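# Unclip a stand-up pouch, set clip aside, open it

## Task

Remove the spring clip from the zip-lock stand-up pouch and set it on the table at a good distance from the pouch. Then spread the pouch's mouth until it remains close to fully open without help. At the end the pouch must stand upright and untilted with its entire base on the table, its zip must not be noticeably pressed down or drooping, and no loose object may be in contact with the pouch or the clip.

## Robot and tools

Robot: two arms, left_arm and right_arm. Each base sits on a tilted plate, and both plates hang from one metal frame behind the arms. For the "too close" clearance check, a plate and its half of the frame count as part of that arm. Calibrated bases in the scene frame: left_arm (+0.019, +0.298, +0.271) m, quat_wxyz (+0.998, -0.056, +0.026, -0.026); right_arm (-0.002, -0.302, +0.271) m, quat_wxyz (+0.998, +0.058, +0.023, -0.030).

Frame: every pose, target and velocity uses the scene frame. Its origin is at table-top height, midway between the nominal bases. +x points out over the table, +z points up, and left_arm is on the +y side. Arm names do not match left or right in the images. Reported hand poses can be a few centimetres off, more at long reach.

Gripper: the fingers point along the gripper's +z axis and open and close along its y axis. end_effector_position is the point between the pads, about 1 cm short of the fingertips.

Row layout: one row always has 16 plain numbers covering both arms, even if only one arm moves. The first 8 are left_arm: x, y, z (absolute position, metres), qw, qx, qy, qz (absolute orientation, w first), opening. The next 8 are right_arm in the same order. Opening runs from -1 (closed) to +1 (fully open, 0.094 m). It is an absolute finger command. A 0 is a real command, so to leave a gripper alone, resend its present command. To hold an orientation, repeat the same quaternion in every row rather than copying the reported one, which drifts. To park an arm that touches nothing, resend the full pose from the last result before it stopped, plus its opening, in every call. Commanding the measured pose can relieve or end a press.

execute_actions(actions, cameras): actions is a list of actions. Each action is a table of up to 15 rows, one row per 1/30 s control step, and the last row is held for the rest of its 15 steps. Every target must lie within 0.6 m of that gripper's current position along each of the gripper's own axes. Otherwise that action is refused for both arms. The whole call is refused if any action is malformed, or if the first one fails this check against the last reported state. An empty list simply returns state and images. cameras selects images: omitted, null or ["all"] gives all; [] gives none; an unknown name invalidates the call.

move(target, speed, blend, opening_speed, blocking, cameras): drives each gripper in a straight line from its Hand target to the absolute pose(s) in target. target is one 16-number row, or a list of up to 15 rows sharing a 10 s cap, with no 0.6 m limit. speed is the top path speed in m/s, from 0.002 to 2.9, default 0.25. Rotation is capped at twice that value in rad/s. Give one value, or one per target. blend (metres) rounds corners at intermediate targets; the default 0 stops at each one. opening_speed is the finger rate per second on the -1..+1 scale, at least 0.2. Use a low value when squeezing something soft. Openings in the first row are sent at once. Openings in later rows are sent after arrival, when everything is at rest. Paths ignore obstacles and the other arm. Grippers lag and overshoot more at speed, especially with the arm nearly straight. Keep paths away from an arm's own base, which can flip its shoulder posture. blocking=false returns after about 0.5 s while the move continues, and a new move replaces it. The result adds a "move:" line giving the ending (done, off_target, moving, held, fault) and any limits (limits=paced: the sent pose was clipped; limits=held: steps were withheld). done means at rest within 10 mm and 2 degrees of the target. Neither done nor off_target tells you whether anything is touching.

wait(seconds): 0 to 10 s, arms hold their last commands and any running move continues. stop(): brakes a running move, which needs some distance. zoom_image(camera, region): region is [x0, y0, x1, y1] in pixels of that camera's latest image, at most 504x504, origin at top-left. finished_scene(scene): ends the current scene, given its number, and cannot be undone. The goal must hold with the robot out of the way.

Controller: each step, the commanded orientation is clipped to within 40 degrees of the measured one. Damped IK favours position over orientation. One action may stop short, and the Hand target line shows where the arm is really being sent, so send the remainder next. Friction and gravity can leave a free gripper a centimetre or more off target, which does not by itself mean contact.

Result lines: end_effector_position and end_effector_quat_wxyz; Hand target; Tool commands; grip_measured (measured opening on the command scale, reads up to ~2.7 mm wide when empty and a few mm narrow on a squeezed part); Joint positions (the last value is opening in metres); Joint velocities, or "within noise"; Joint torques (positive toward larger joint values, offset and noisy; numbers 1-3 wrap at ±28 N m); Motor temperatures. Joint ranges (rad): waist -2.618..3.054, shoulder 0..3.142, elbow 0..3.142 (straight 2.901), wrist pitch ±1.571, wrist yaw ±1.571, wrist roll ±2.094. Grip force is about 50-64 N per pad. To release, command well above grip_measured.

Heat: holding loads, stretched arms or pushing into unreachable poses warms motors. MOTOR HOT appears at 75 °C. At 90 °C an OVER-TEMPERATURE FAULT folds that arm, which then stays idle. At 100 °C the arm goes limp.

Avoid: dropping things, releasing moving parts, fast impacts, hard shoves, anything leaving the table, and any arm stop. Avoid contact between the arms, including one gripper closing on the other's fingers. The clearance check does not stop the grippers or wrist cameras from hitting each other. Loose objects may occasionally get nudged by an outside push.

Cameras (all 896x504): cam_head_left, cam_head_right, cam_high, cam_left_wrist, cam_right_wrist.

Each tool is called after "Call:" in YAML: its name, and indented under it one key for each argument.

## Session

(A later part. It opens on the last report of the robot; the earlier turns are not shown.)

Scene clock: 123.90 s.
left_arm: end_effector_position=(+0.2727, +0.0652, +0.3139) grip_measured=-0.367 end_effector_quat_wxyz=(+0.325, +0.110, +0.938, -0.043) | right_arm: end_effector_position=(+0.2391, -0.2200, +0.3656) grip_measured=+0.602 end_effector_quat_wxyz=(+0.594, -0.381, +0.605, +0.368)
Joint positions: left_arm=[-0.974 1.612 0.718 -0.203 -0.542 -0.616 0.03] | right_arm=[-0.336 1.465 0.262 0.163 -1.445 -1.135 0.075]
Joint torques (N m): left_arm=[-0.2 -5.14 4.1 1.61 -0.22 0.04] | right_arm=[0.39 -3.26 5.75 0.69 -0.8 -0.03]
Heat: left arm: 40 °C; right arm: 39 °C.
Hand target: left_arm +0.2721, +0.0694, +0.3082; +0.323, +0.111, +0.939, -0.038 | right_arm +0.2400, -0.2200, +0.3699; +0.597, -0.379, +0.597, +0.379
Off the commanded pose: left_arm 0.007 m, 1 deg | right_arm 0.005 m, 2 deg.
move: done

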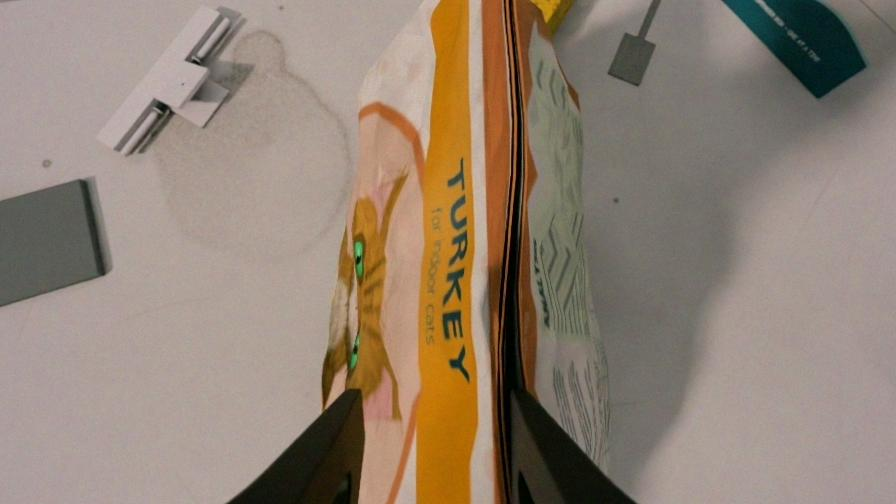

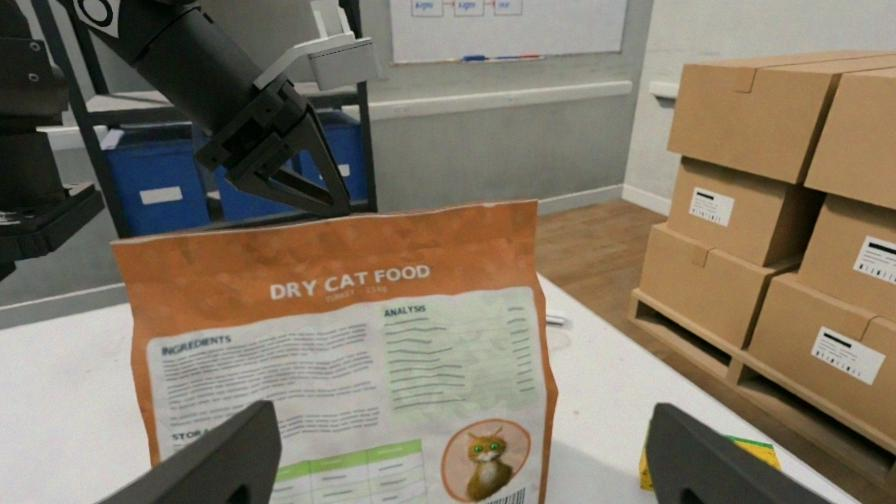

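Call:
zoom_image:
  camera: "cam_left_wrist"
  region: [475, 180, 555, 260]

Call:
zoom_image:
  camera: "cam_left_wrist"
  region: [480, 60, 560, 140]

Scaled by 6.300 from the camera's image (finer frame: 1280x720).

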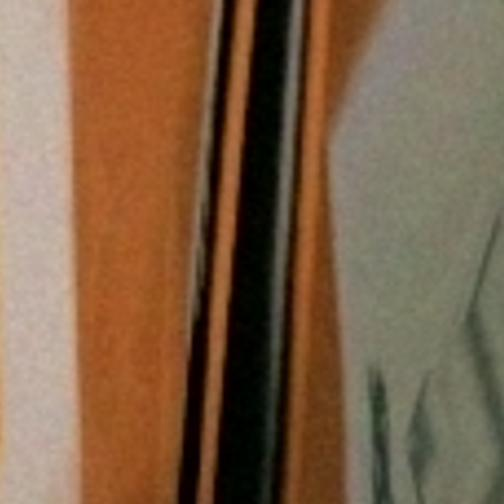

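Scaled by 6.300 from the camera's image (finer frame: 1280x720).

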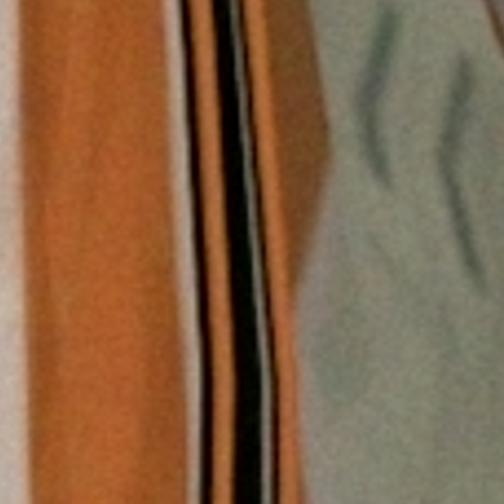

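Call:
move:
  target:
    - [0.2722,0.0694,0.340,0.3233,0.1111,0.9390,-0.0383,-0.37,0.24,-0.22,0.37,0.5964,-0.3799,0.5964,0.3799,0.6]
  speed: 0.05
  cameras: ["cam_left_wrist"]

Call:
zoom_image:
  camera: "cam_left_wrist"
  region: [470, 300, 590, 420]

Scene clock: 127.77 s.
left_arm: end_effector_position=(+0.2674, +0.0761, +0.3245) grip_measured=-0.367 end_effector_quat_wxyz=(+0.310, +0.119, +0.943, -0.026) | right_arm: end_effector_position=(+0.2391, -0.2200, +0.3656) grip_measured=+0.602 end_effector_quat_wxyz=(+0.594, -0.381, +0.605, +0.368)
Joint positions: left_arm=[-0.974 1.565 0.749 -0.332 -0.542 -0.618 0.03] | right_arm=[-0.336 1.465 0.262 0.163 -1.445 -1.135 0.075]
Joint torques (N m): left_arm=[-1.11 -7.05 8.23 1.2 -0.29 -0.05] | right_arm=[0.36 -3.29 5.74 0.7 -0.79 -0.02]
Heat: left arm: 40 °C; right arm: 39 °C.
Hand target: left_arm +0.2721, +0.0696, +0.3398; +0.323, +0.111, +0.939, -0.039 | right_arm +0.2401, -0.2200, +0.3699; +0.597, -0.379, +0.597, +0.379
Off the commanded pose: left_arm 0.018 m, 2 deg | right_arm 0.005 m, 2 deg.
move: off_target (left_arm)

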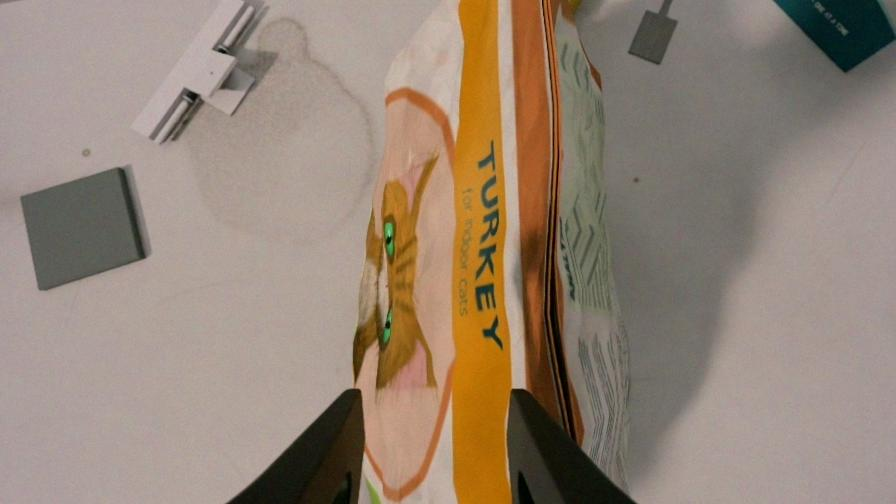

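Scaled by 4.200 from the camera's image (finer frame: 1280x720).

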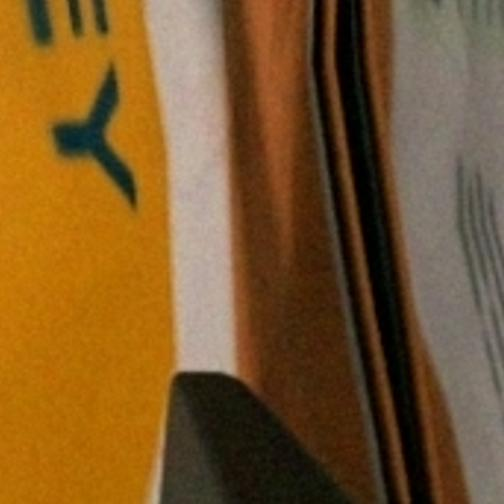

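Call:
move:
  target:
    - [0.2722,0.052,0.35,0.3233,0.1111,0.9390,-0.0383,-0.29,0.24,-0.22,0.37,0.5964,-0.3799,0.5964,0.3799,0.6]
    - [0.2722,0.0694,0.326,0.3233,0.1111,0.9390,-0.0383,-0.29,0.24,-0.22,0.37,0.5964,-0.3799,0.5964,0.3799,0.6]
    - [0.2722,0.0694,0.316,0.3233,0.1111,0.9390,-0.0383,-0.29,0.24,-0.22,0.37,0.5964,-0.3799,0.5964,0.3799,0.6]
  speed: 0.05
  cameras: ["cam_left_wrist", "cam_right_wrist"]

Call:
zoom_image:
  camera: "cam_left_wrist"
  region: [470, 300, 590, 420]

Call:
zoom_image:
  camera: "cam_right_wrist"
  region: [320, 190, 390, 230]

Scene clock: 131.97 s.
left_arm: end_effector_position=(+0.2723, +0.0656, +0.3218) grip_measured=-0.293 end_effector_quat_wxyz=(+0.325, +0.111, +0.938, -0.043) | right_arm: end_effector_position=(+0.2391, -0.2200, +0.3656) grip_measured=+0.602 end_effector_quat_wxyz=(+0.594, -0.381, +0.605, +0.368)
Joint positions: left_arm=[-0.977 1.591 0.736 -0.245 -0.543 -0.619 0.033] | right_arm=[-0.336 1.465 0.262 0.163 -1.445 -1.135 0.075]
Joint torques (N m): left_arm=[-0.2 -4.98 4.27 1.65 -0.23 0.05] | right_arm=[0.38 -3.28 5.75 0.69 -0.8 -0.02]
Heat: left arm: 40 °C; right arm: 39 °C.
Hand target: left_arm +0.2721, +0.0695, +0.3160; +0.323, +0.111, +0.939, -0.038 | right_arm +0.2401, -0.2200, +0.3699; +0.597, -0.379, +0.597, +0.379
Off the commanded pose: left_arm 0.007 m, 1 deg | right_arm 0.005 m, 2 deg.
move: done

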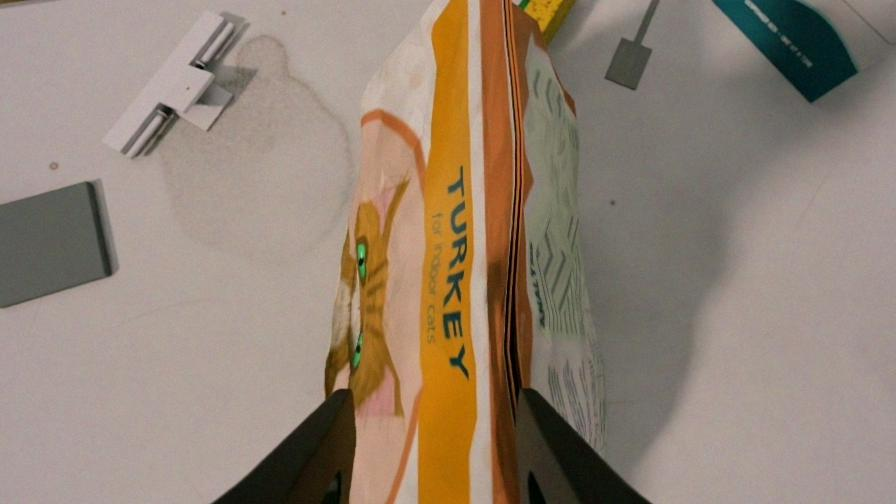

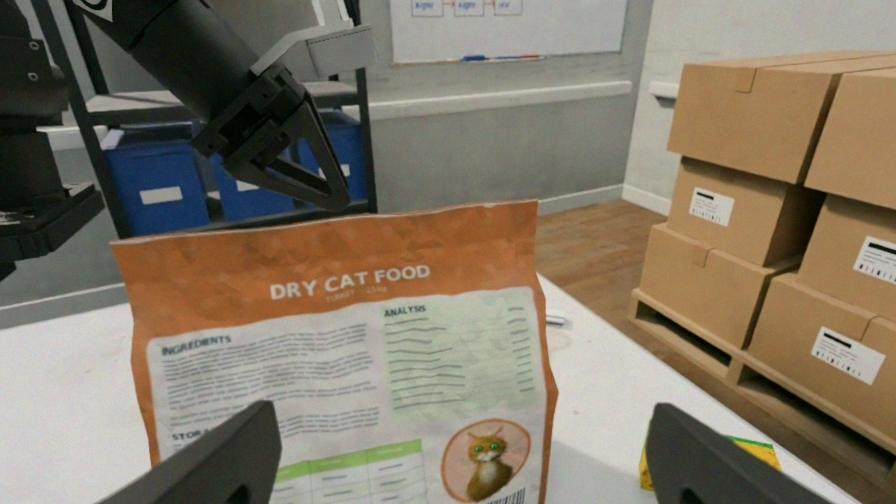

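Scaled by 4.200 from the camera's image (finer frame: 1280x720).

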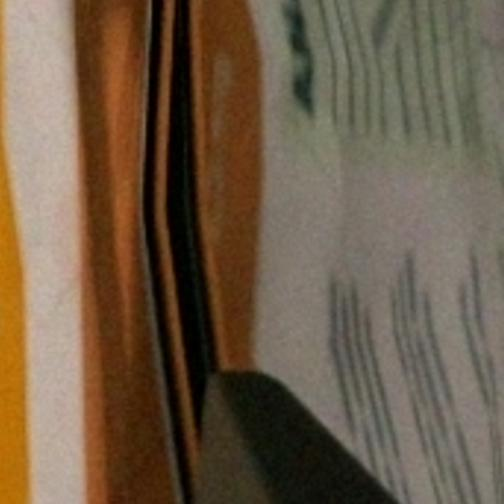

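Scaled by 7.200 from the camera's image (finer frame: 1280x720).

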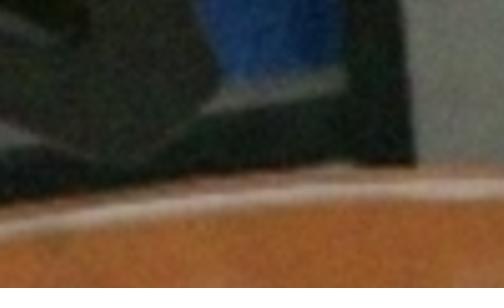

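Call:
move:
  target: [0.2722,0.0694,0.309,0.3233,0.1111,0.9390,-0.0383,-0.29,0.24,-0.22,0.37,0.5964,-0.3799,0.5964,0.3799,0.6]
  speed: 0.05
  cameras: ["cam_left_wrist", "cam_right_wrist"]

Call:
zoom_image:
  camera: "cam_left_wrist"
  region: [470, 300, 590, 420]

Call:
zoom_image:
  camera: "cam_right_wrist"
  region: [320, 190, 390, 230]

Scene clock: 133.63 s.
left_arm: end_effector_position=(+0.2728, +0.0650, +0.3161) grip_measured=-0.293 end_effector_quat_wxyz=(+0.326, +0.110, +0.938, -0.045) | right_arm: end_effector_position=(+0.2391, -0.2200, +0.3656) grip_measured=+0.602 end_effector_quat_wxyz=(+0.594, -0.381, +0.605, +0.368)
Joint positions: left_arm=[-0.974 1.606 0.721 -0.209 -0.543 -0.617 0.033] | right_arm=[-0.336 1.465 0.262 0.163 -1.445 -1.135 0.075]
Joint torques (N m): left_arm=[-0.17 -4.81 4.03 1.61 -0.25 0.06] | right_arm=[0.39 -3.3 5.71 0.7 -0.8 -0.02]
Heat: left arm: 40 °C; right arm: 39 °C.
Hand target: left_arm +0.2721, +0.0695, +0.3091; +0.323, +0.111, +0.939, -0.038 | right_arm +0.2401, -0.2200, +0.3699; +0.597, -0.379, +0.597, +0.379
Off the commanded pose: left_arm 0.008 m, 1 deg | right_arm 0.005 m, 2 deg.
move: done

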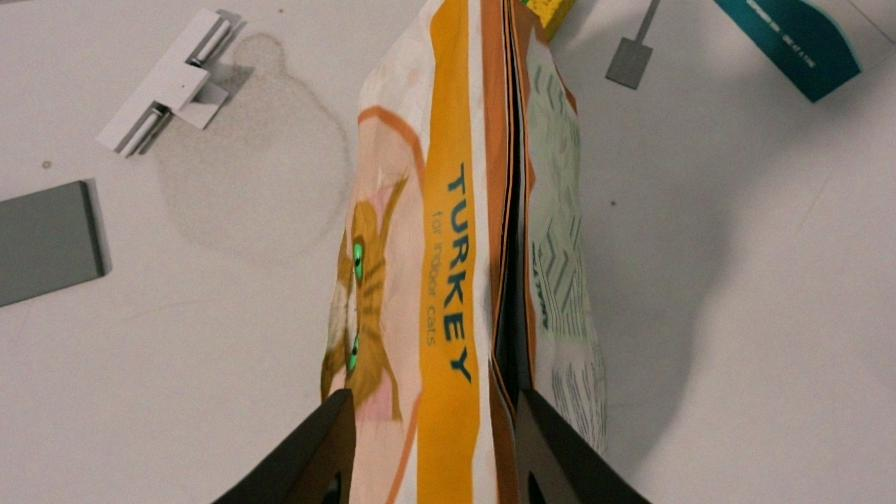

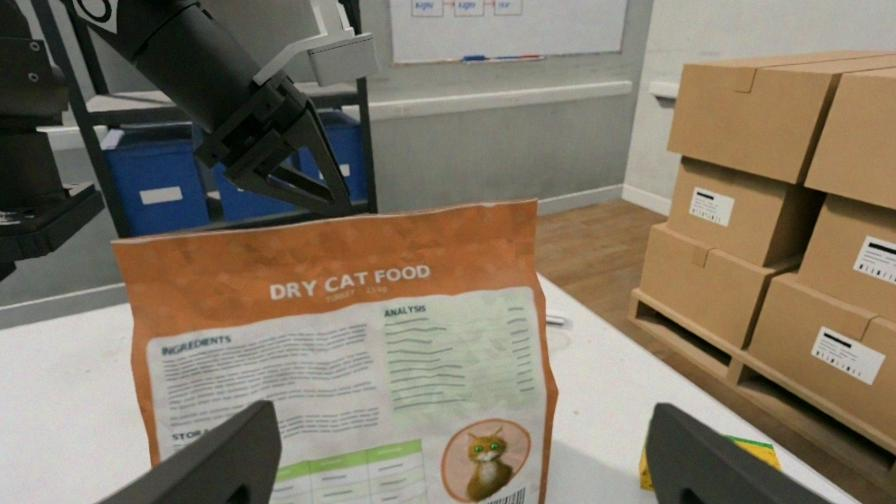

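Scaled by 4.200 from the camera's image (finer frame: 1280x720).

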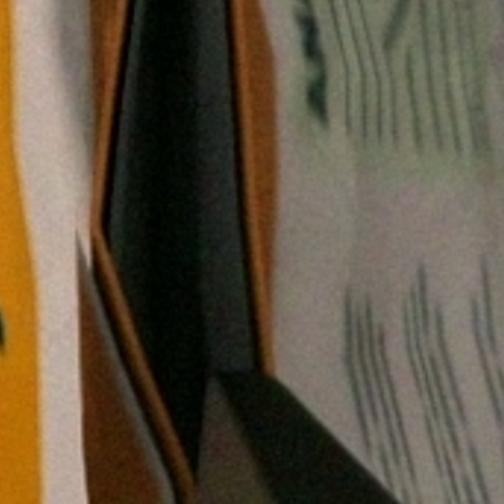

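Scaled by 7.200 from the camera's image (finer frame: 1280x720).

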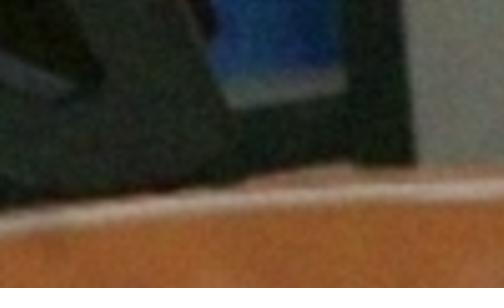

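Call:
move:
  target: [0.2722,0.0694,0.302,0.3233,0.1111,0.9390,-0.0383,-0.29,0.24,-0.22,0.37,0.5964,-0.3799,0.5964,0.3799,0.6]
  speed: 0.05
  cameras: ["cam_left_wrist", "cam_right_wrist"]

Call:
zoom_image:
  camera: "cam_left_wrist"
  region: [470, 300, 590, 420]

Call:
zoom_image:
  camera: "cam_right_wrist"
  region: [320, 190, 390, 230]

Scene clock: 134.80 s.
left_arm: end_effector_position=(+0.2729, +0.0633, +0.3101) grip_measured=-0.293 end_effector_quat_wxyz=(+0.328, +0.110, +0.937, -0.047) | right_arm: end_effector_position=(+0.2391, -0.2200, +0.3656) grip_measured=+0.602 end_effector_quat_wxyz=(+0.594, -0.381, +0.605, +0.368)
Joint positions: left_arm=[-0.974 1.624 0.706 -0.169 -0.541 -0.614 0.033] | right_arm=[-0.336 1.465 0.262 0.163 -1.445 -1.135 0.075]
Joint torques (N m): left_arm=[0.03 -4.85 3.95 1.58 -0.17 0.03] | right_arm=[0.38 -3.26 5.75 0.69 -0.79 -0.02]
Heat: left arm: 40 °C; right arm: 39 °C.
Hand target: left_arm +0.2721, +0.0694, +0.3023; +0.323, +0.111, +0.939, -0.038 | right_arm +0.2401, -0.2200, +0.3699; +0.597, -0.379, +0.597, +0.379
Off the commanded pose: left_arm 0.010 m, 1 deg | right_arm 0.005 m, 2 deg.
move: done

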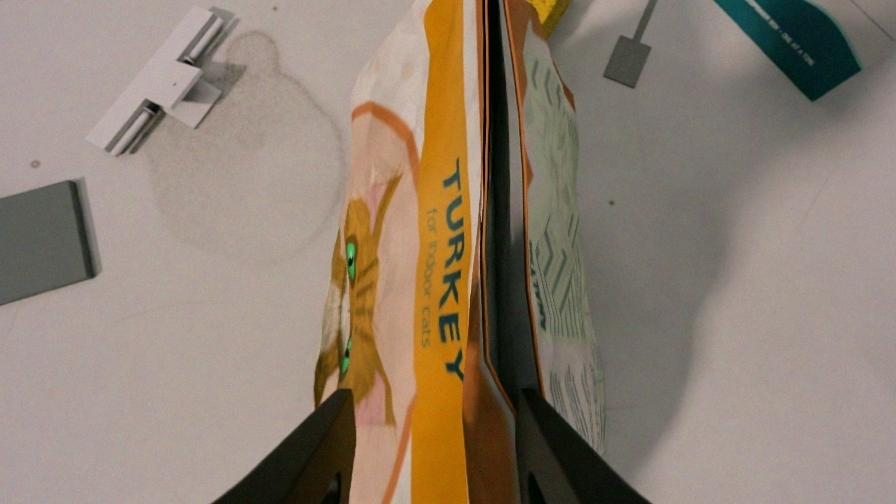

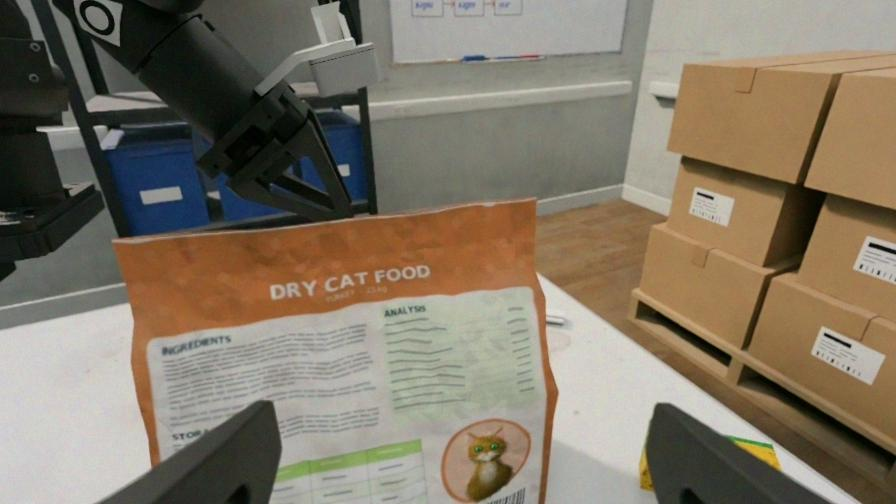

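Scaled by 4.200 from the camera's image (finer frame: 1280x720).

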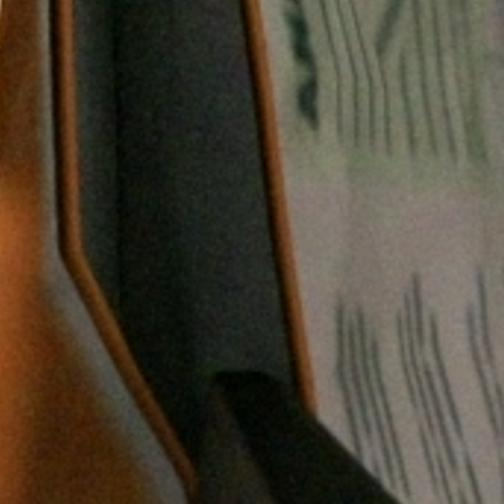

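Scaled by 7.200 from the camera's image (finer frame: 1280x720).

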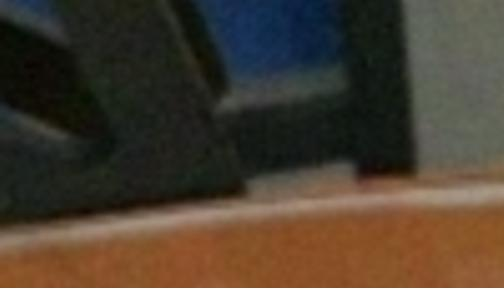

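Call:
move:
  target: [0.2722,0.0694,0.294,0.3233,0.1111,0.9390,-0.0383,-0.29,0.24,-0.22,0.37,0.5964,-0.3799,0.5964,0.3799,0.6]
  speed: 0.05
  cameras: ["cam_left_wrist", "cam_right_wrist", "cam_head_left"]

Call:
zoom_image:
  camera: "cam_left_wrist"
  region: [430, 300, 590, 420]

Scene clock: 136.17 s.
left_arm: end_effector_position=(+0.2728, +0.0653, +0.3001) grip_measured=-0.293 end_effector_quat_wxyz=(+0.326, +0.110, +0.938, -0.043) | right_arm: end_effector_position=(+0.2391, -0.2200, +0.3656) grip_measured=+0.602 end_effector_quat_wxyz=(+0.594, -0.381, +0.605, +0.368)
Joint positions: left_arm=[-0.968 1.649 0.688 -0.132 -0.54 -0.61 0.033] | right_arm=[-0.336 1.465 0.262 0.163 -1.445 -1.135 0.075]
Joint torques (N m): left_arm=[-0.2 -5.08 3.99 1.58 -0.22 0.05] | right_arm=[0.38 -3.28 5.72 0.69 -0.79 -0.02]
Heat: left arm: 40 °C; right arm: 39 °C.
Hand target: left_arm +0.2721, +0.0695, +0.2941; +0.323, +0.111, +0.939, -0.038 | right_arm +0.2401, -0.2200, +0.3699; +0.597, -0.379, +0.597, +0.379
Off the commanded pose: left_arm 0.007 m, 1 deg | right_arm 0.005 m, 2 deg.
move: done
Images, in order (width x height): cam_head_left 896x504, cam_left_wrist 896x504, cam_right_wrist 896x504.

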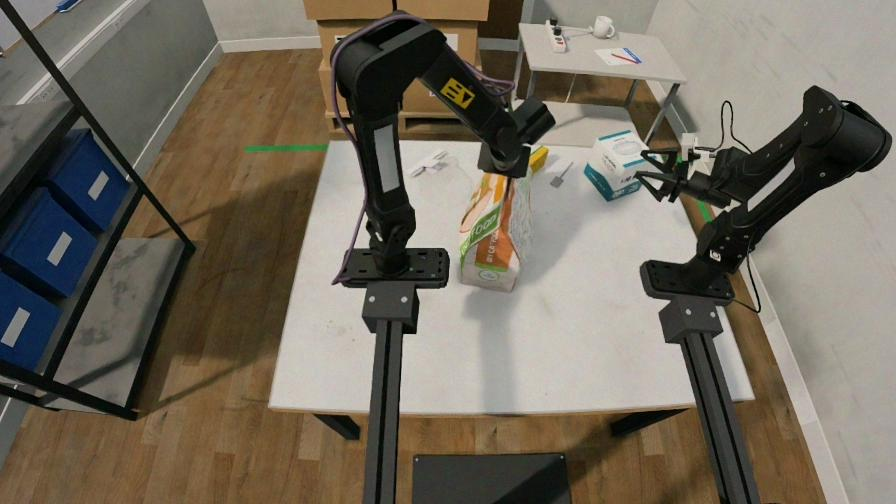

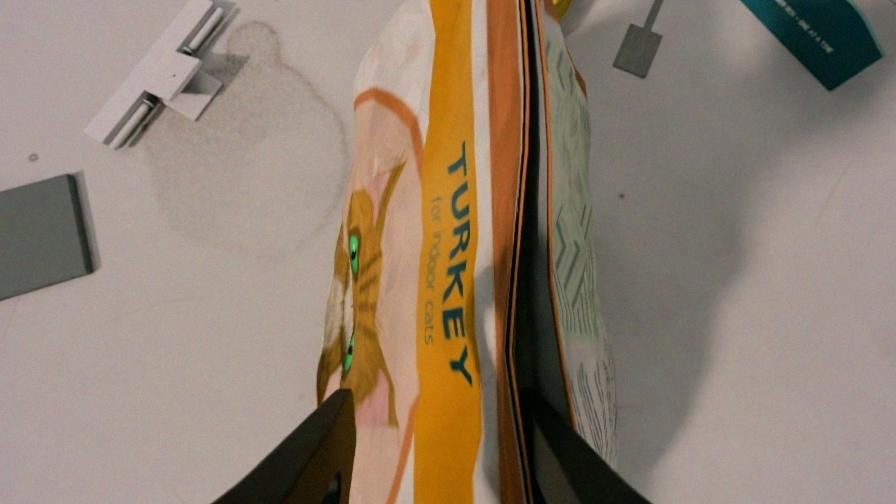

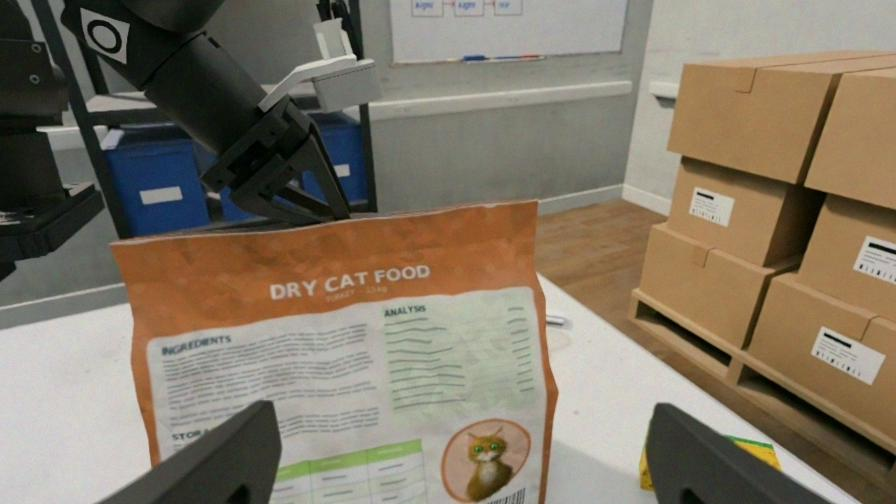

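Scaled by 3.150 from the camera's image (finer frame: 1280x720).

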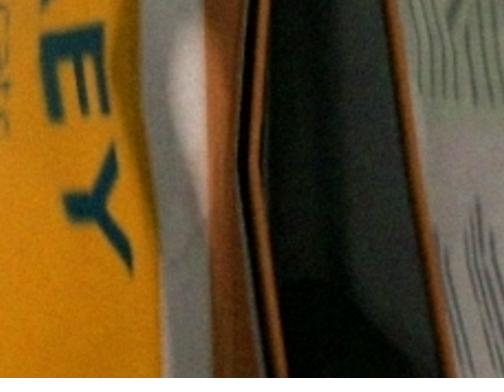

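Call:
move:
  target: [0.2722,0.0694,0.294,0.3233,0.1111,0.9390,-0.0383,-1,0.24,-0.22,0.37,0.5964,-0.3799,0.5964,0.3799,0.6]
  speed: 0.05
  opening_speed: 0.6
  cameras: ["cam_left_wrist", "cam_right_wrist"]

Scene clock: 138.10 s.
left_arm: end_effector_position=(+0.2725, +0.0628, +0.3004) grip_measured=-0.989 end_effector_quat_wxyz=(+0.324, +0.110, +0.938, -0.050) | right_arm: end_effector_position=(+0.2391, -0.2200, +0.3656) grip_measured=+0.602 end_effector_quat_wxyz=(+0.594, -0.381, +0.605, +0.368)
Joint positions: left_arm=[-0.968 1.649 0.688 -0.124 -0.53 -0.61 0] | right_arm=[-0.336 1.465 0.262 0.163 -1.445 -1.135 0.075]
Joint torques (N m): left_arm=[-0.21 -5.05 3.92 1.54 -0.32 0.04] | right_arm=[0.38 -3.28 5.72 0.69 -0.79 -0.02]
Heat: left arm: 40 °C; right arm: 39 °C.
Hand target: left_arm +0.2721, +0.0694, +0.2941; +0.323, +0.111, +0.939, -0.038 | right_arm +0.2401, -0.2200, +0.3699; +0.597, -0.379, +0.597, +0.379
Off the commanded pose: left_arm 0.009 m, 1 deg | right_arm 0.005 m, 2 deg.
move: done

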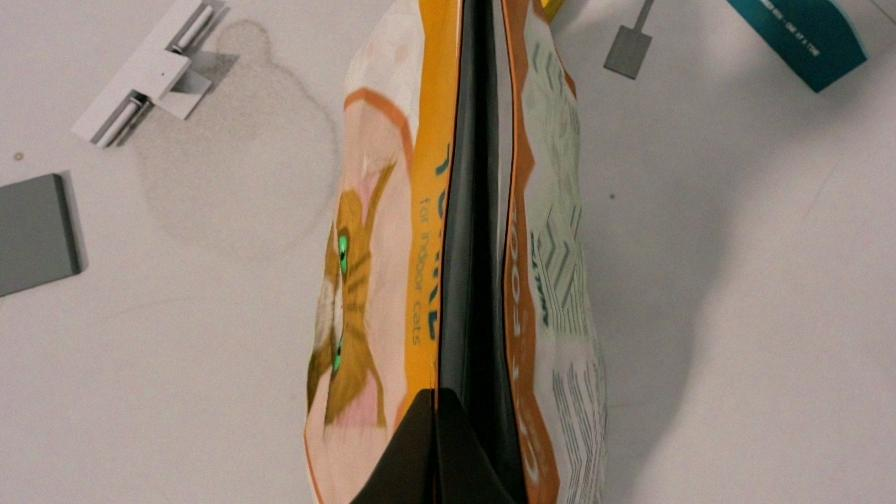

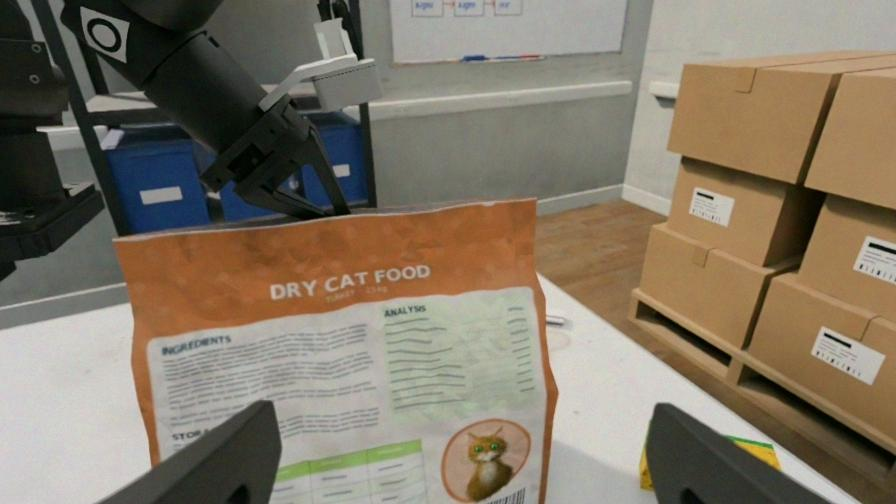

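Call:
move:
  target:
    - [0.278,0.0937,0.297,0.3233,0.1111,0.9390,-0.0383,-1,0.24,-0.22,0.37,0.5964,-0.3799,0.5964,0.3799,0.6]
  speed: 0.025
  cameras: ["cam_left_wrist", "cam_right_wrist", "cam_head_left"]

Scene clock: 139.90 s.
left_arm: end_effector_position=(+0.2778, +0.0842, +0.2962) grip_measured=-0.989 end_effector_quat_wxyz=(+0.320, +0.114, +0.939, -0.048) | right_arm: end_effector_position=(+0.2391, -0.2200, +0.3656) grip_measured=+0.602 end_effector_quat_wxyz=(+0.594, -0.381, +0.605, +0.368)
Joint positions: left_arm=[-0.9 1.598 0.627 -0.092 -0.493 -0.54 0] | right_arm=[-0.336 1.465 0.262 0.163 -1.445 -1.135 0.075]
Joint torques (N m): left_arm=[0.09 -7.28 3.7 1.43 -0.34 0.07] | right_arm=[0.36 -3.26 5.75 0.69 -0.8 -0.02]
Heat: left arm: 40 °C; right arm: 39 °C.
Hand target: left_arm +0.2780, +0.0934, +0.2968; +0.323, +0.111, +0.939, -0.038 | right_arm +0.2401, -0.2200, +0.3699; +0.597, -0.379, +0.597, +0.379
Off the commanded pose: left_arm 0.010 m, 1 deg | right_arm 0.005 m, 2 deg.
move: done
Images, in order (width x height): cam_head_left 896x504, cam_left_wrist 896x504, cam_right_wrist 896x504.

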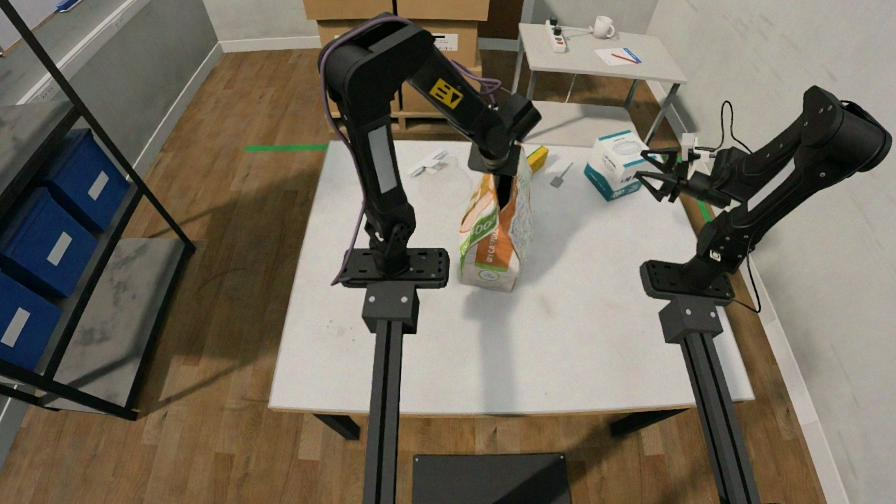

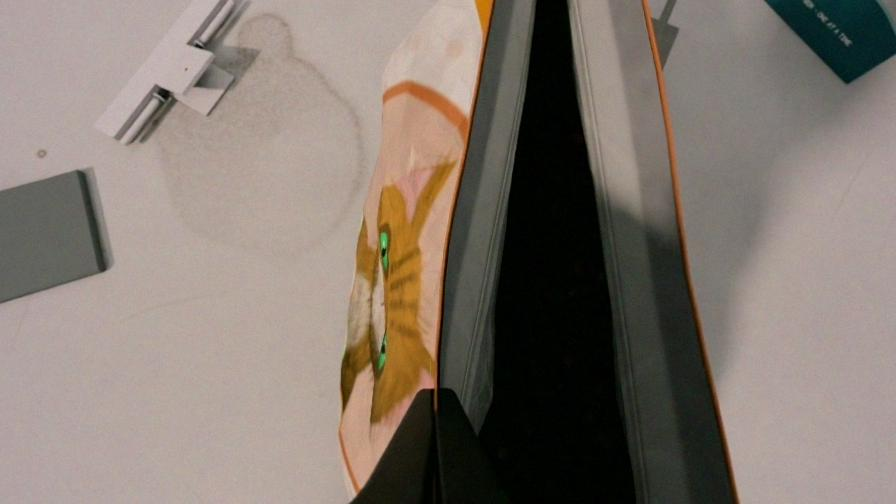

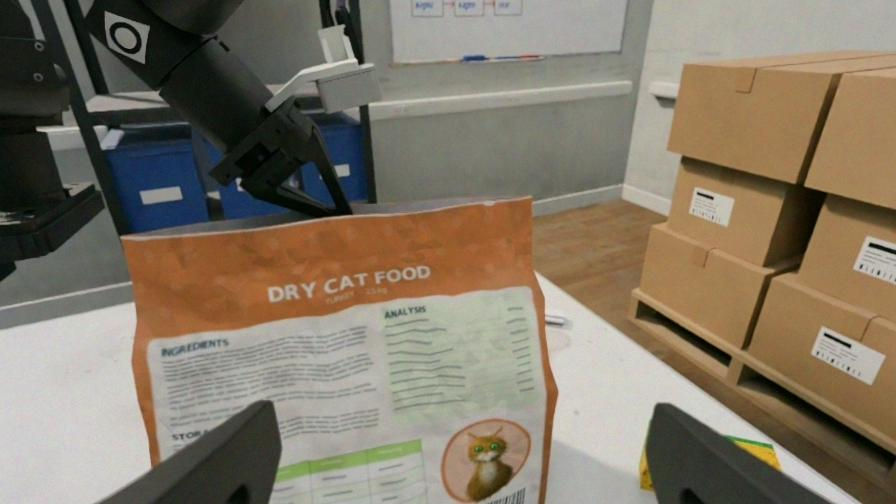

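Call:
move:
  target:
    - [0.286,0.1277,0.299,0.3233,0.1111,0.9390,-0.0383,-1,0.24,-0.22,0.37,0.5964,-0.3799,0.5964,0.3799,0.6]
  speed: 0.035
  cameras: ["cam_left_wrist", "cam_right_wrist", "cam_head_left", "cam_high"]

Scene clock: 141.70 s.
left_arm: end_effector_position=(+0.2845, +0.1185, +0.2973) grip_measured=-0.989 end_effector_quat_wxyz=(+0.316, +0.118, +0.940, -0.048) | right_arm: end_effector_position=(+0.2391, -0.2200, +0.3656) grip_measured=+0.602 end_effector_quat_wxyz=(+0.594, -0.381, +0.605, +0.368)
Joint positions: left_arm=[-0.785 1.487 0.545 -0.078 -0.427 -0.424 0] | right_arm=[-0.336 1.465 0.262 0.163 -1.445 -1.135 0.075]
Joint torques (N m): left_arm=[0.31 -6.46 3.86 1.57 -0.37 0.01] | right_arm=[0.34 -3.29 5.76 0.69 -0.79 -0.03]
Heat: left arm: 40 °C; right arm: 39 °C.
Hand target: left_arm +0.2860, +0.1275, +0.2987; +0.323, +0.111, +0.939, -0.038 | right_arm +0.2401, -0.2200, +0.3699; +0.597, -0.379, +0.597, +0.379
Off the commanded pose: left_arm 0.010 m, 2 deg | right_arm 0.005 m, 2 deg.
move: done
Images, in order (width x height): cam_head_left 896x504, cam_high 896x504, cam_left_wrist 896x504, cam_right_wrist 896x504.

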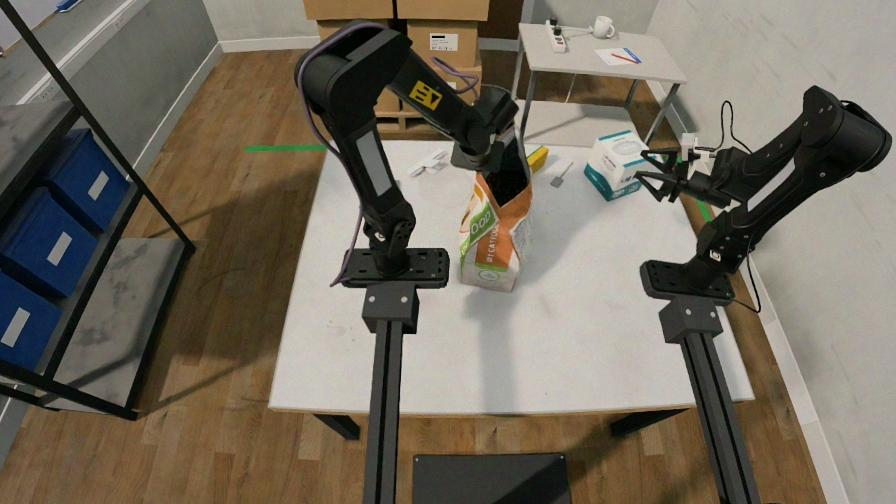

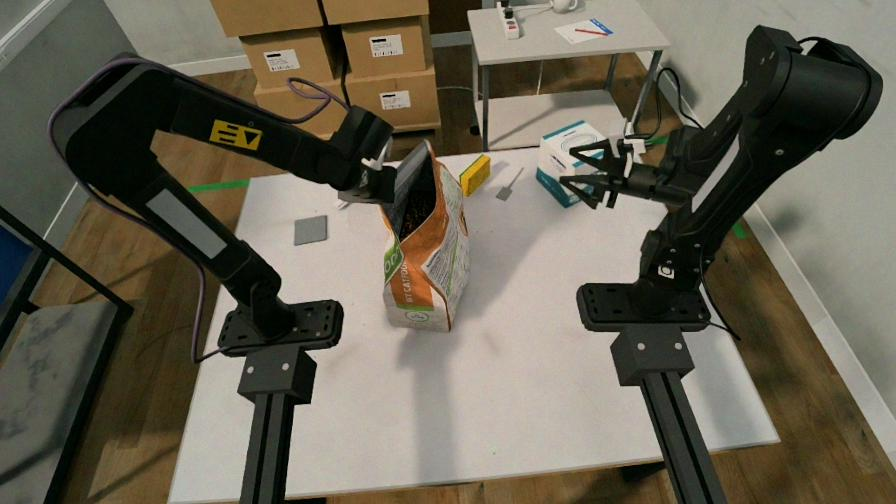

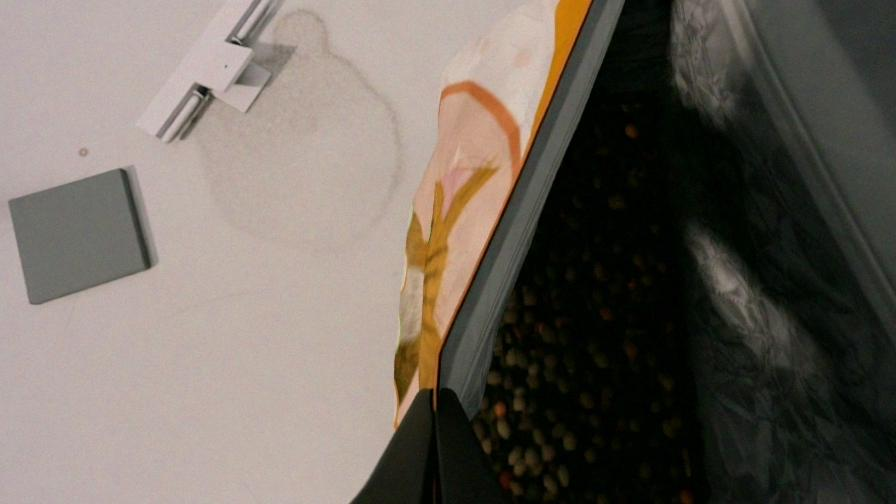

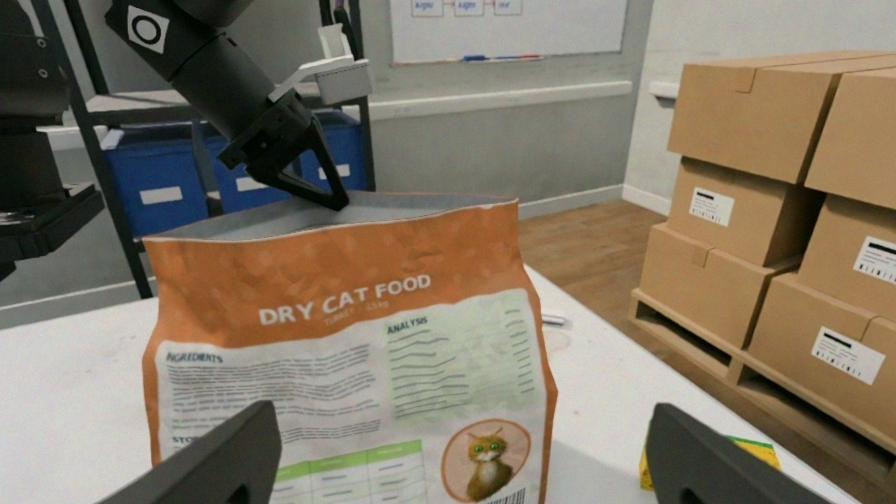

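Call:
move:
  target:
    - [0.286,0.1277,0.299,0.3233,0.1111,0.9390,-0.0383,-1,0.29,-0.18,0.46,0.2149,0.1148,0.9695,-0.0254,-0.2]
    - [0.286,0.1277,0.299,0.3233,0.1111,0.9390,-0.0383,-1,0.365,0.03,0.42,0.0433,0.1174,0.9921,-0.0051,-0.2]
  speed: [0.4,0.2]
  blend: [0.04,0]
  cameras: ["cam_left_wrist", "cam_right_wrist", "cam_high"]

Scene clock: 147.13 s.
left_arm: end_effector_position=(+0.2845, +0.1185, +0.2973) grip_measured=-0.989 end_effector_quat_wxyz=(+0.316, +0.119, +0.940, -0.047) | right_arm: end_effector_position=(+0.3676, +0.0260, +0.4234) grip_measured=-0.198 end_effector_quat_wxyz=(+0.094, +0.116, +0.987, +0.053)
Joint positions: left_arm=[-0.785 1.487 0.545 -0.078 -0.427 -0.423 0] | right_arm=[0.886 2.497 2.638 -1.567 0.198 1.033 0.038]
Joint torques (N m): left_arm=[0.25 -6.46 3.89 1.57 -0.35 0.04] | right_arm=[1.7 -13.26 8.23 0.49 -0.01 0.07]
Heat: left arm: 40 °C; right arm: 39 °C.
Hand target: left_arm +0.2860, +0.1274, +0.2988; +0.323, +0.111, +0.939, -0.038 | right_arm +0.3647, +0.0296, +0.4196; +0.089, +0.114, +0.988, +0.051
Off the commanded pose: left_arm 0.010 m, 2 deg | right_arm 0.006 m, 9 deg.
joint sent to its limit (right arm) — joint 4 (wrist pitch), lower limit. The joint targets are off in orientation, not in position.
move: off_target (right_arm)
Images, in order (width x height): cam_high 896x504, cam_left_wrist 896x504, cam_right_wrist 896x504.

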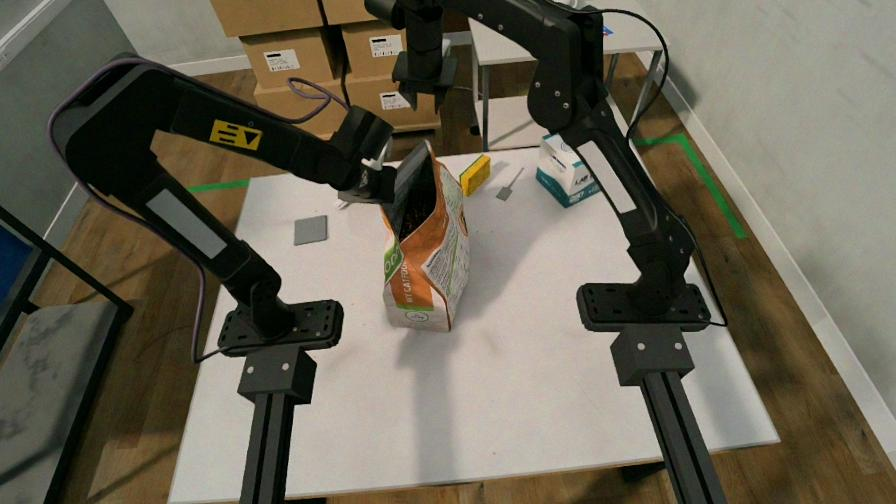

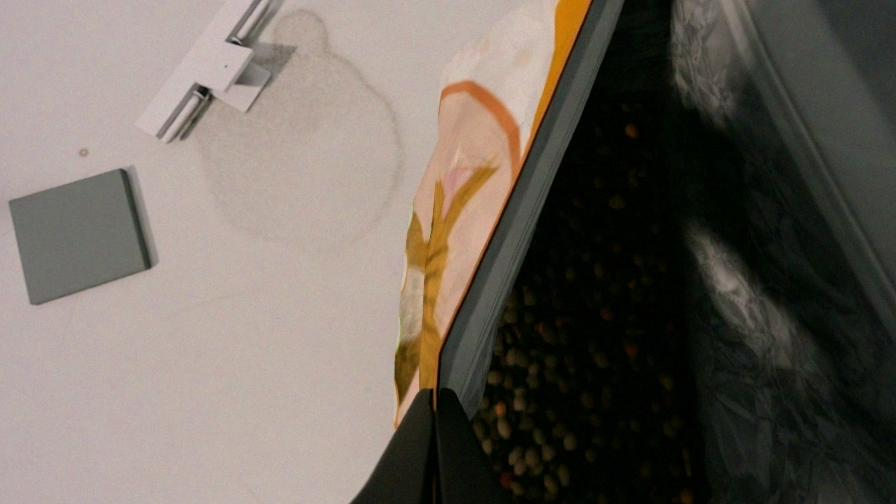

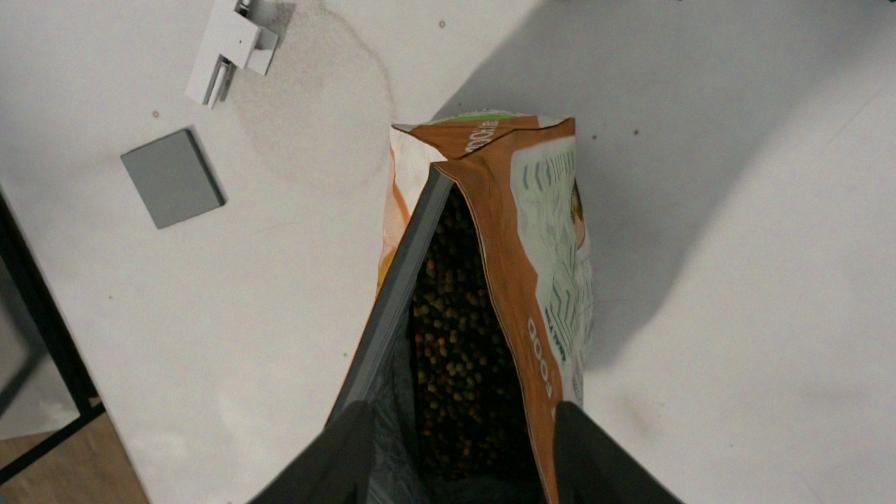

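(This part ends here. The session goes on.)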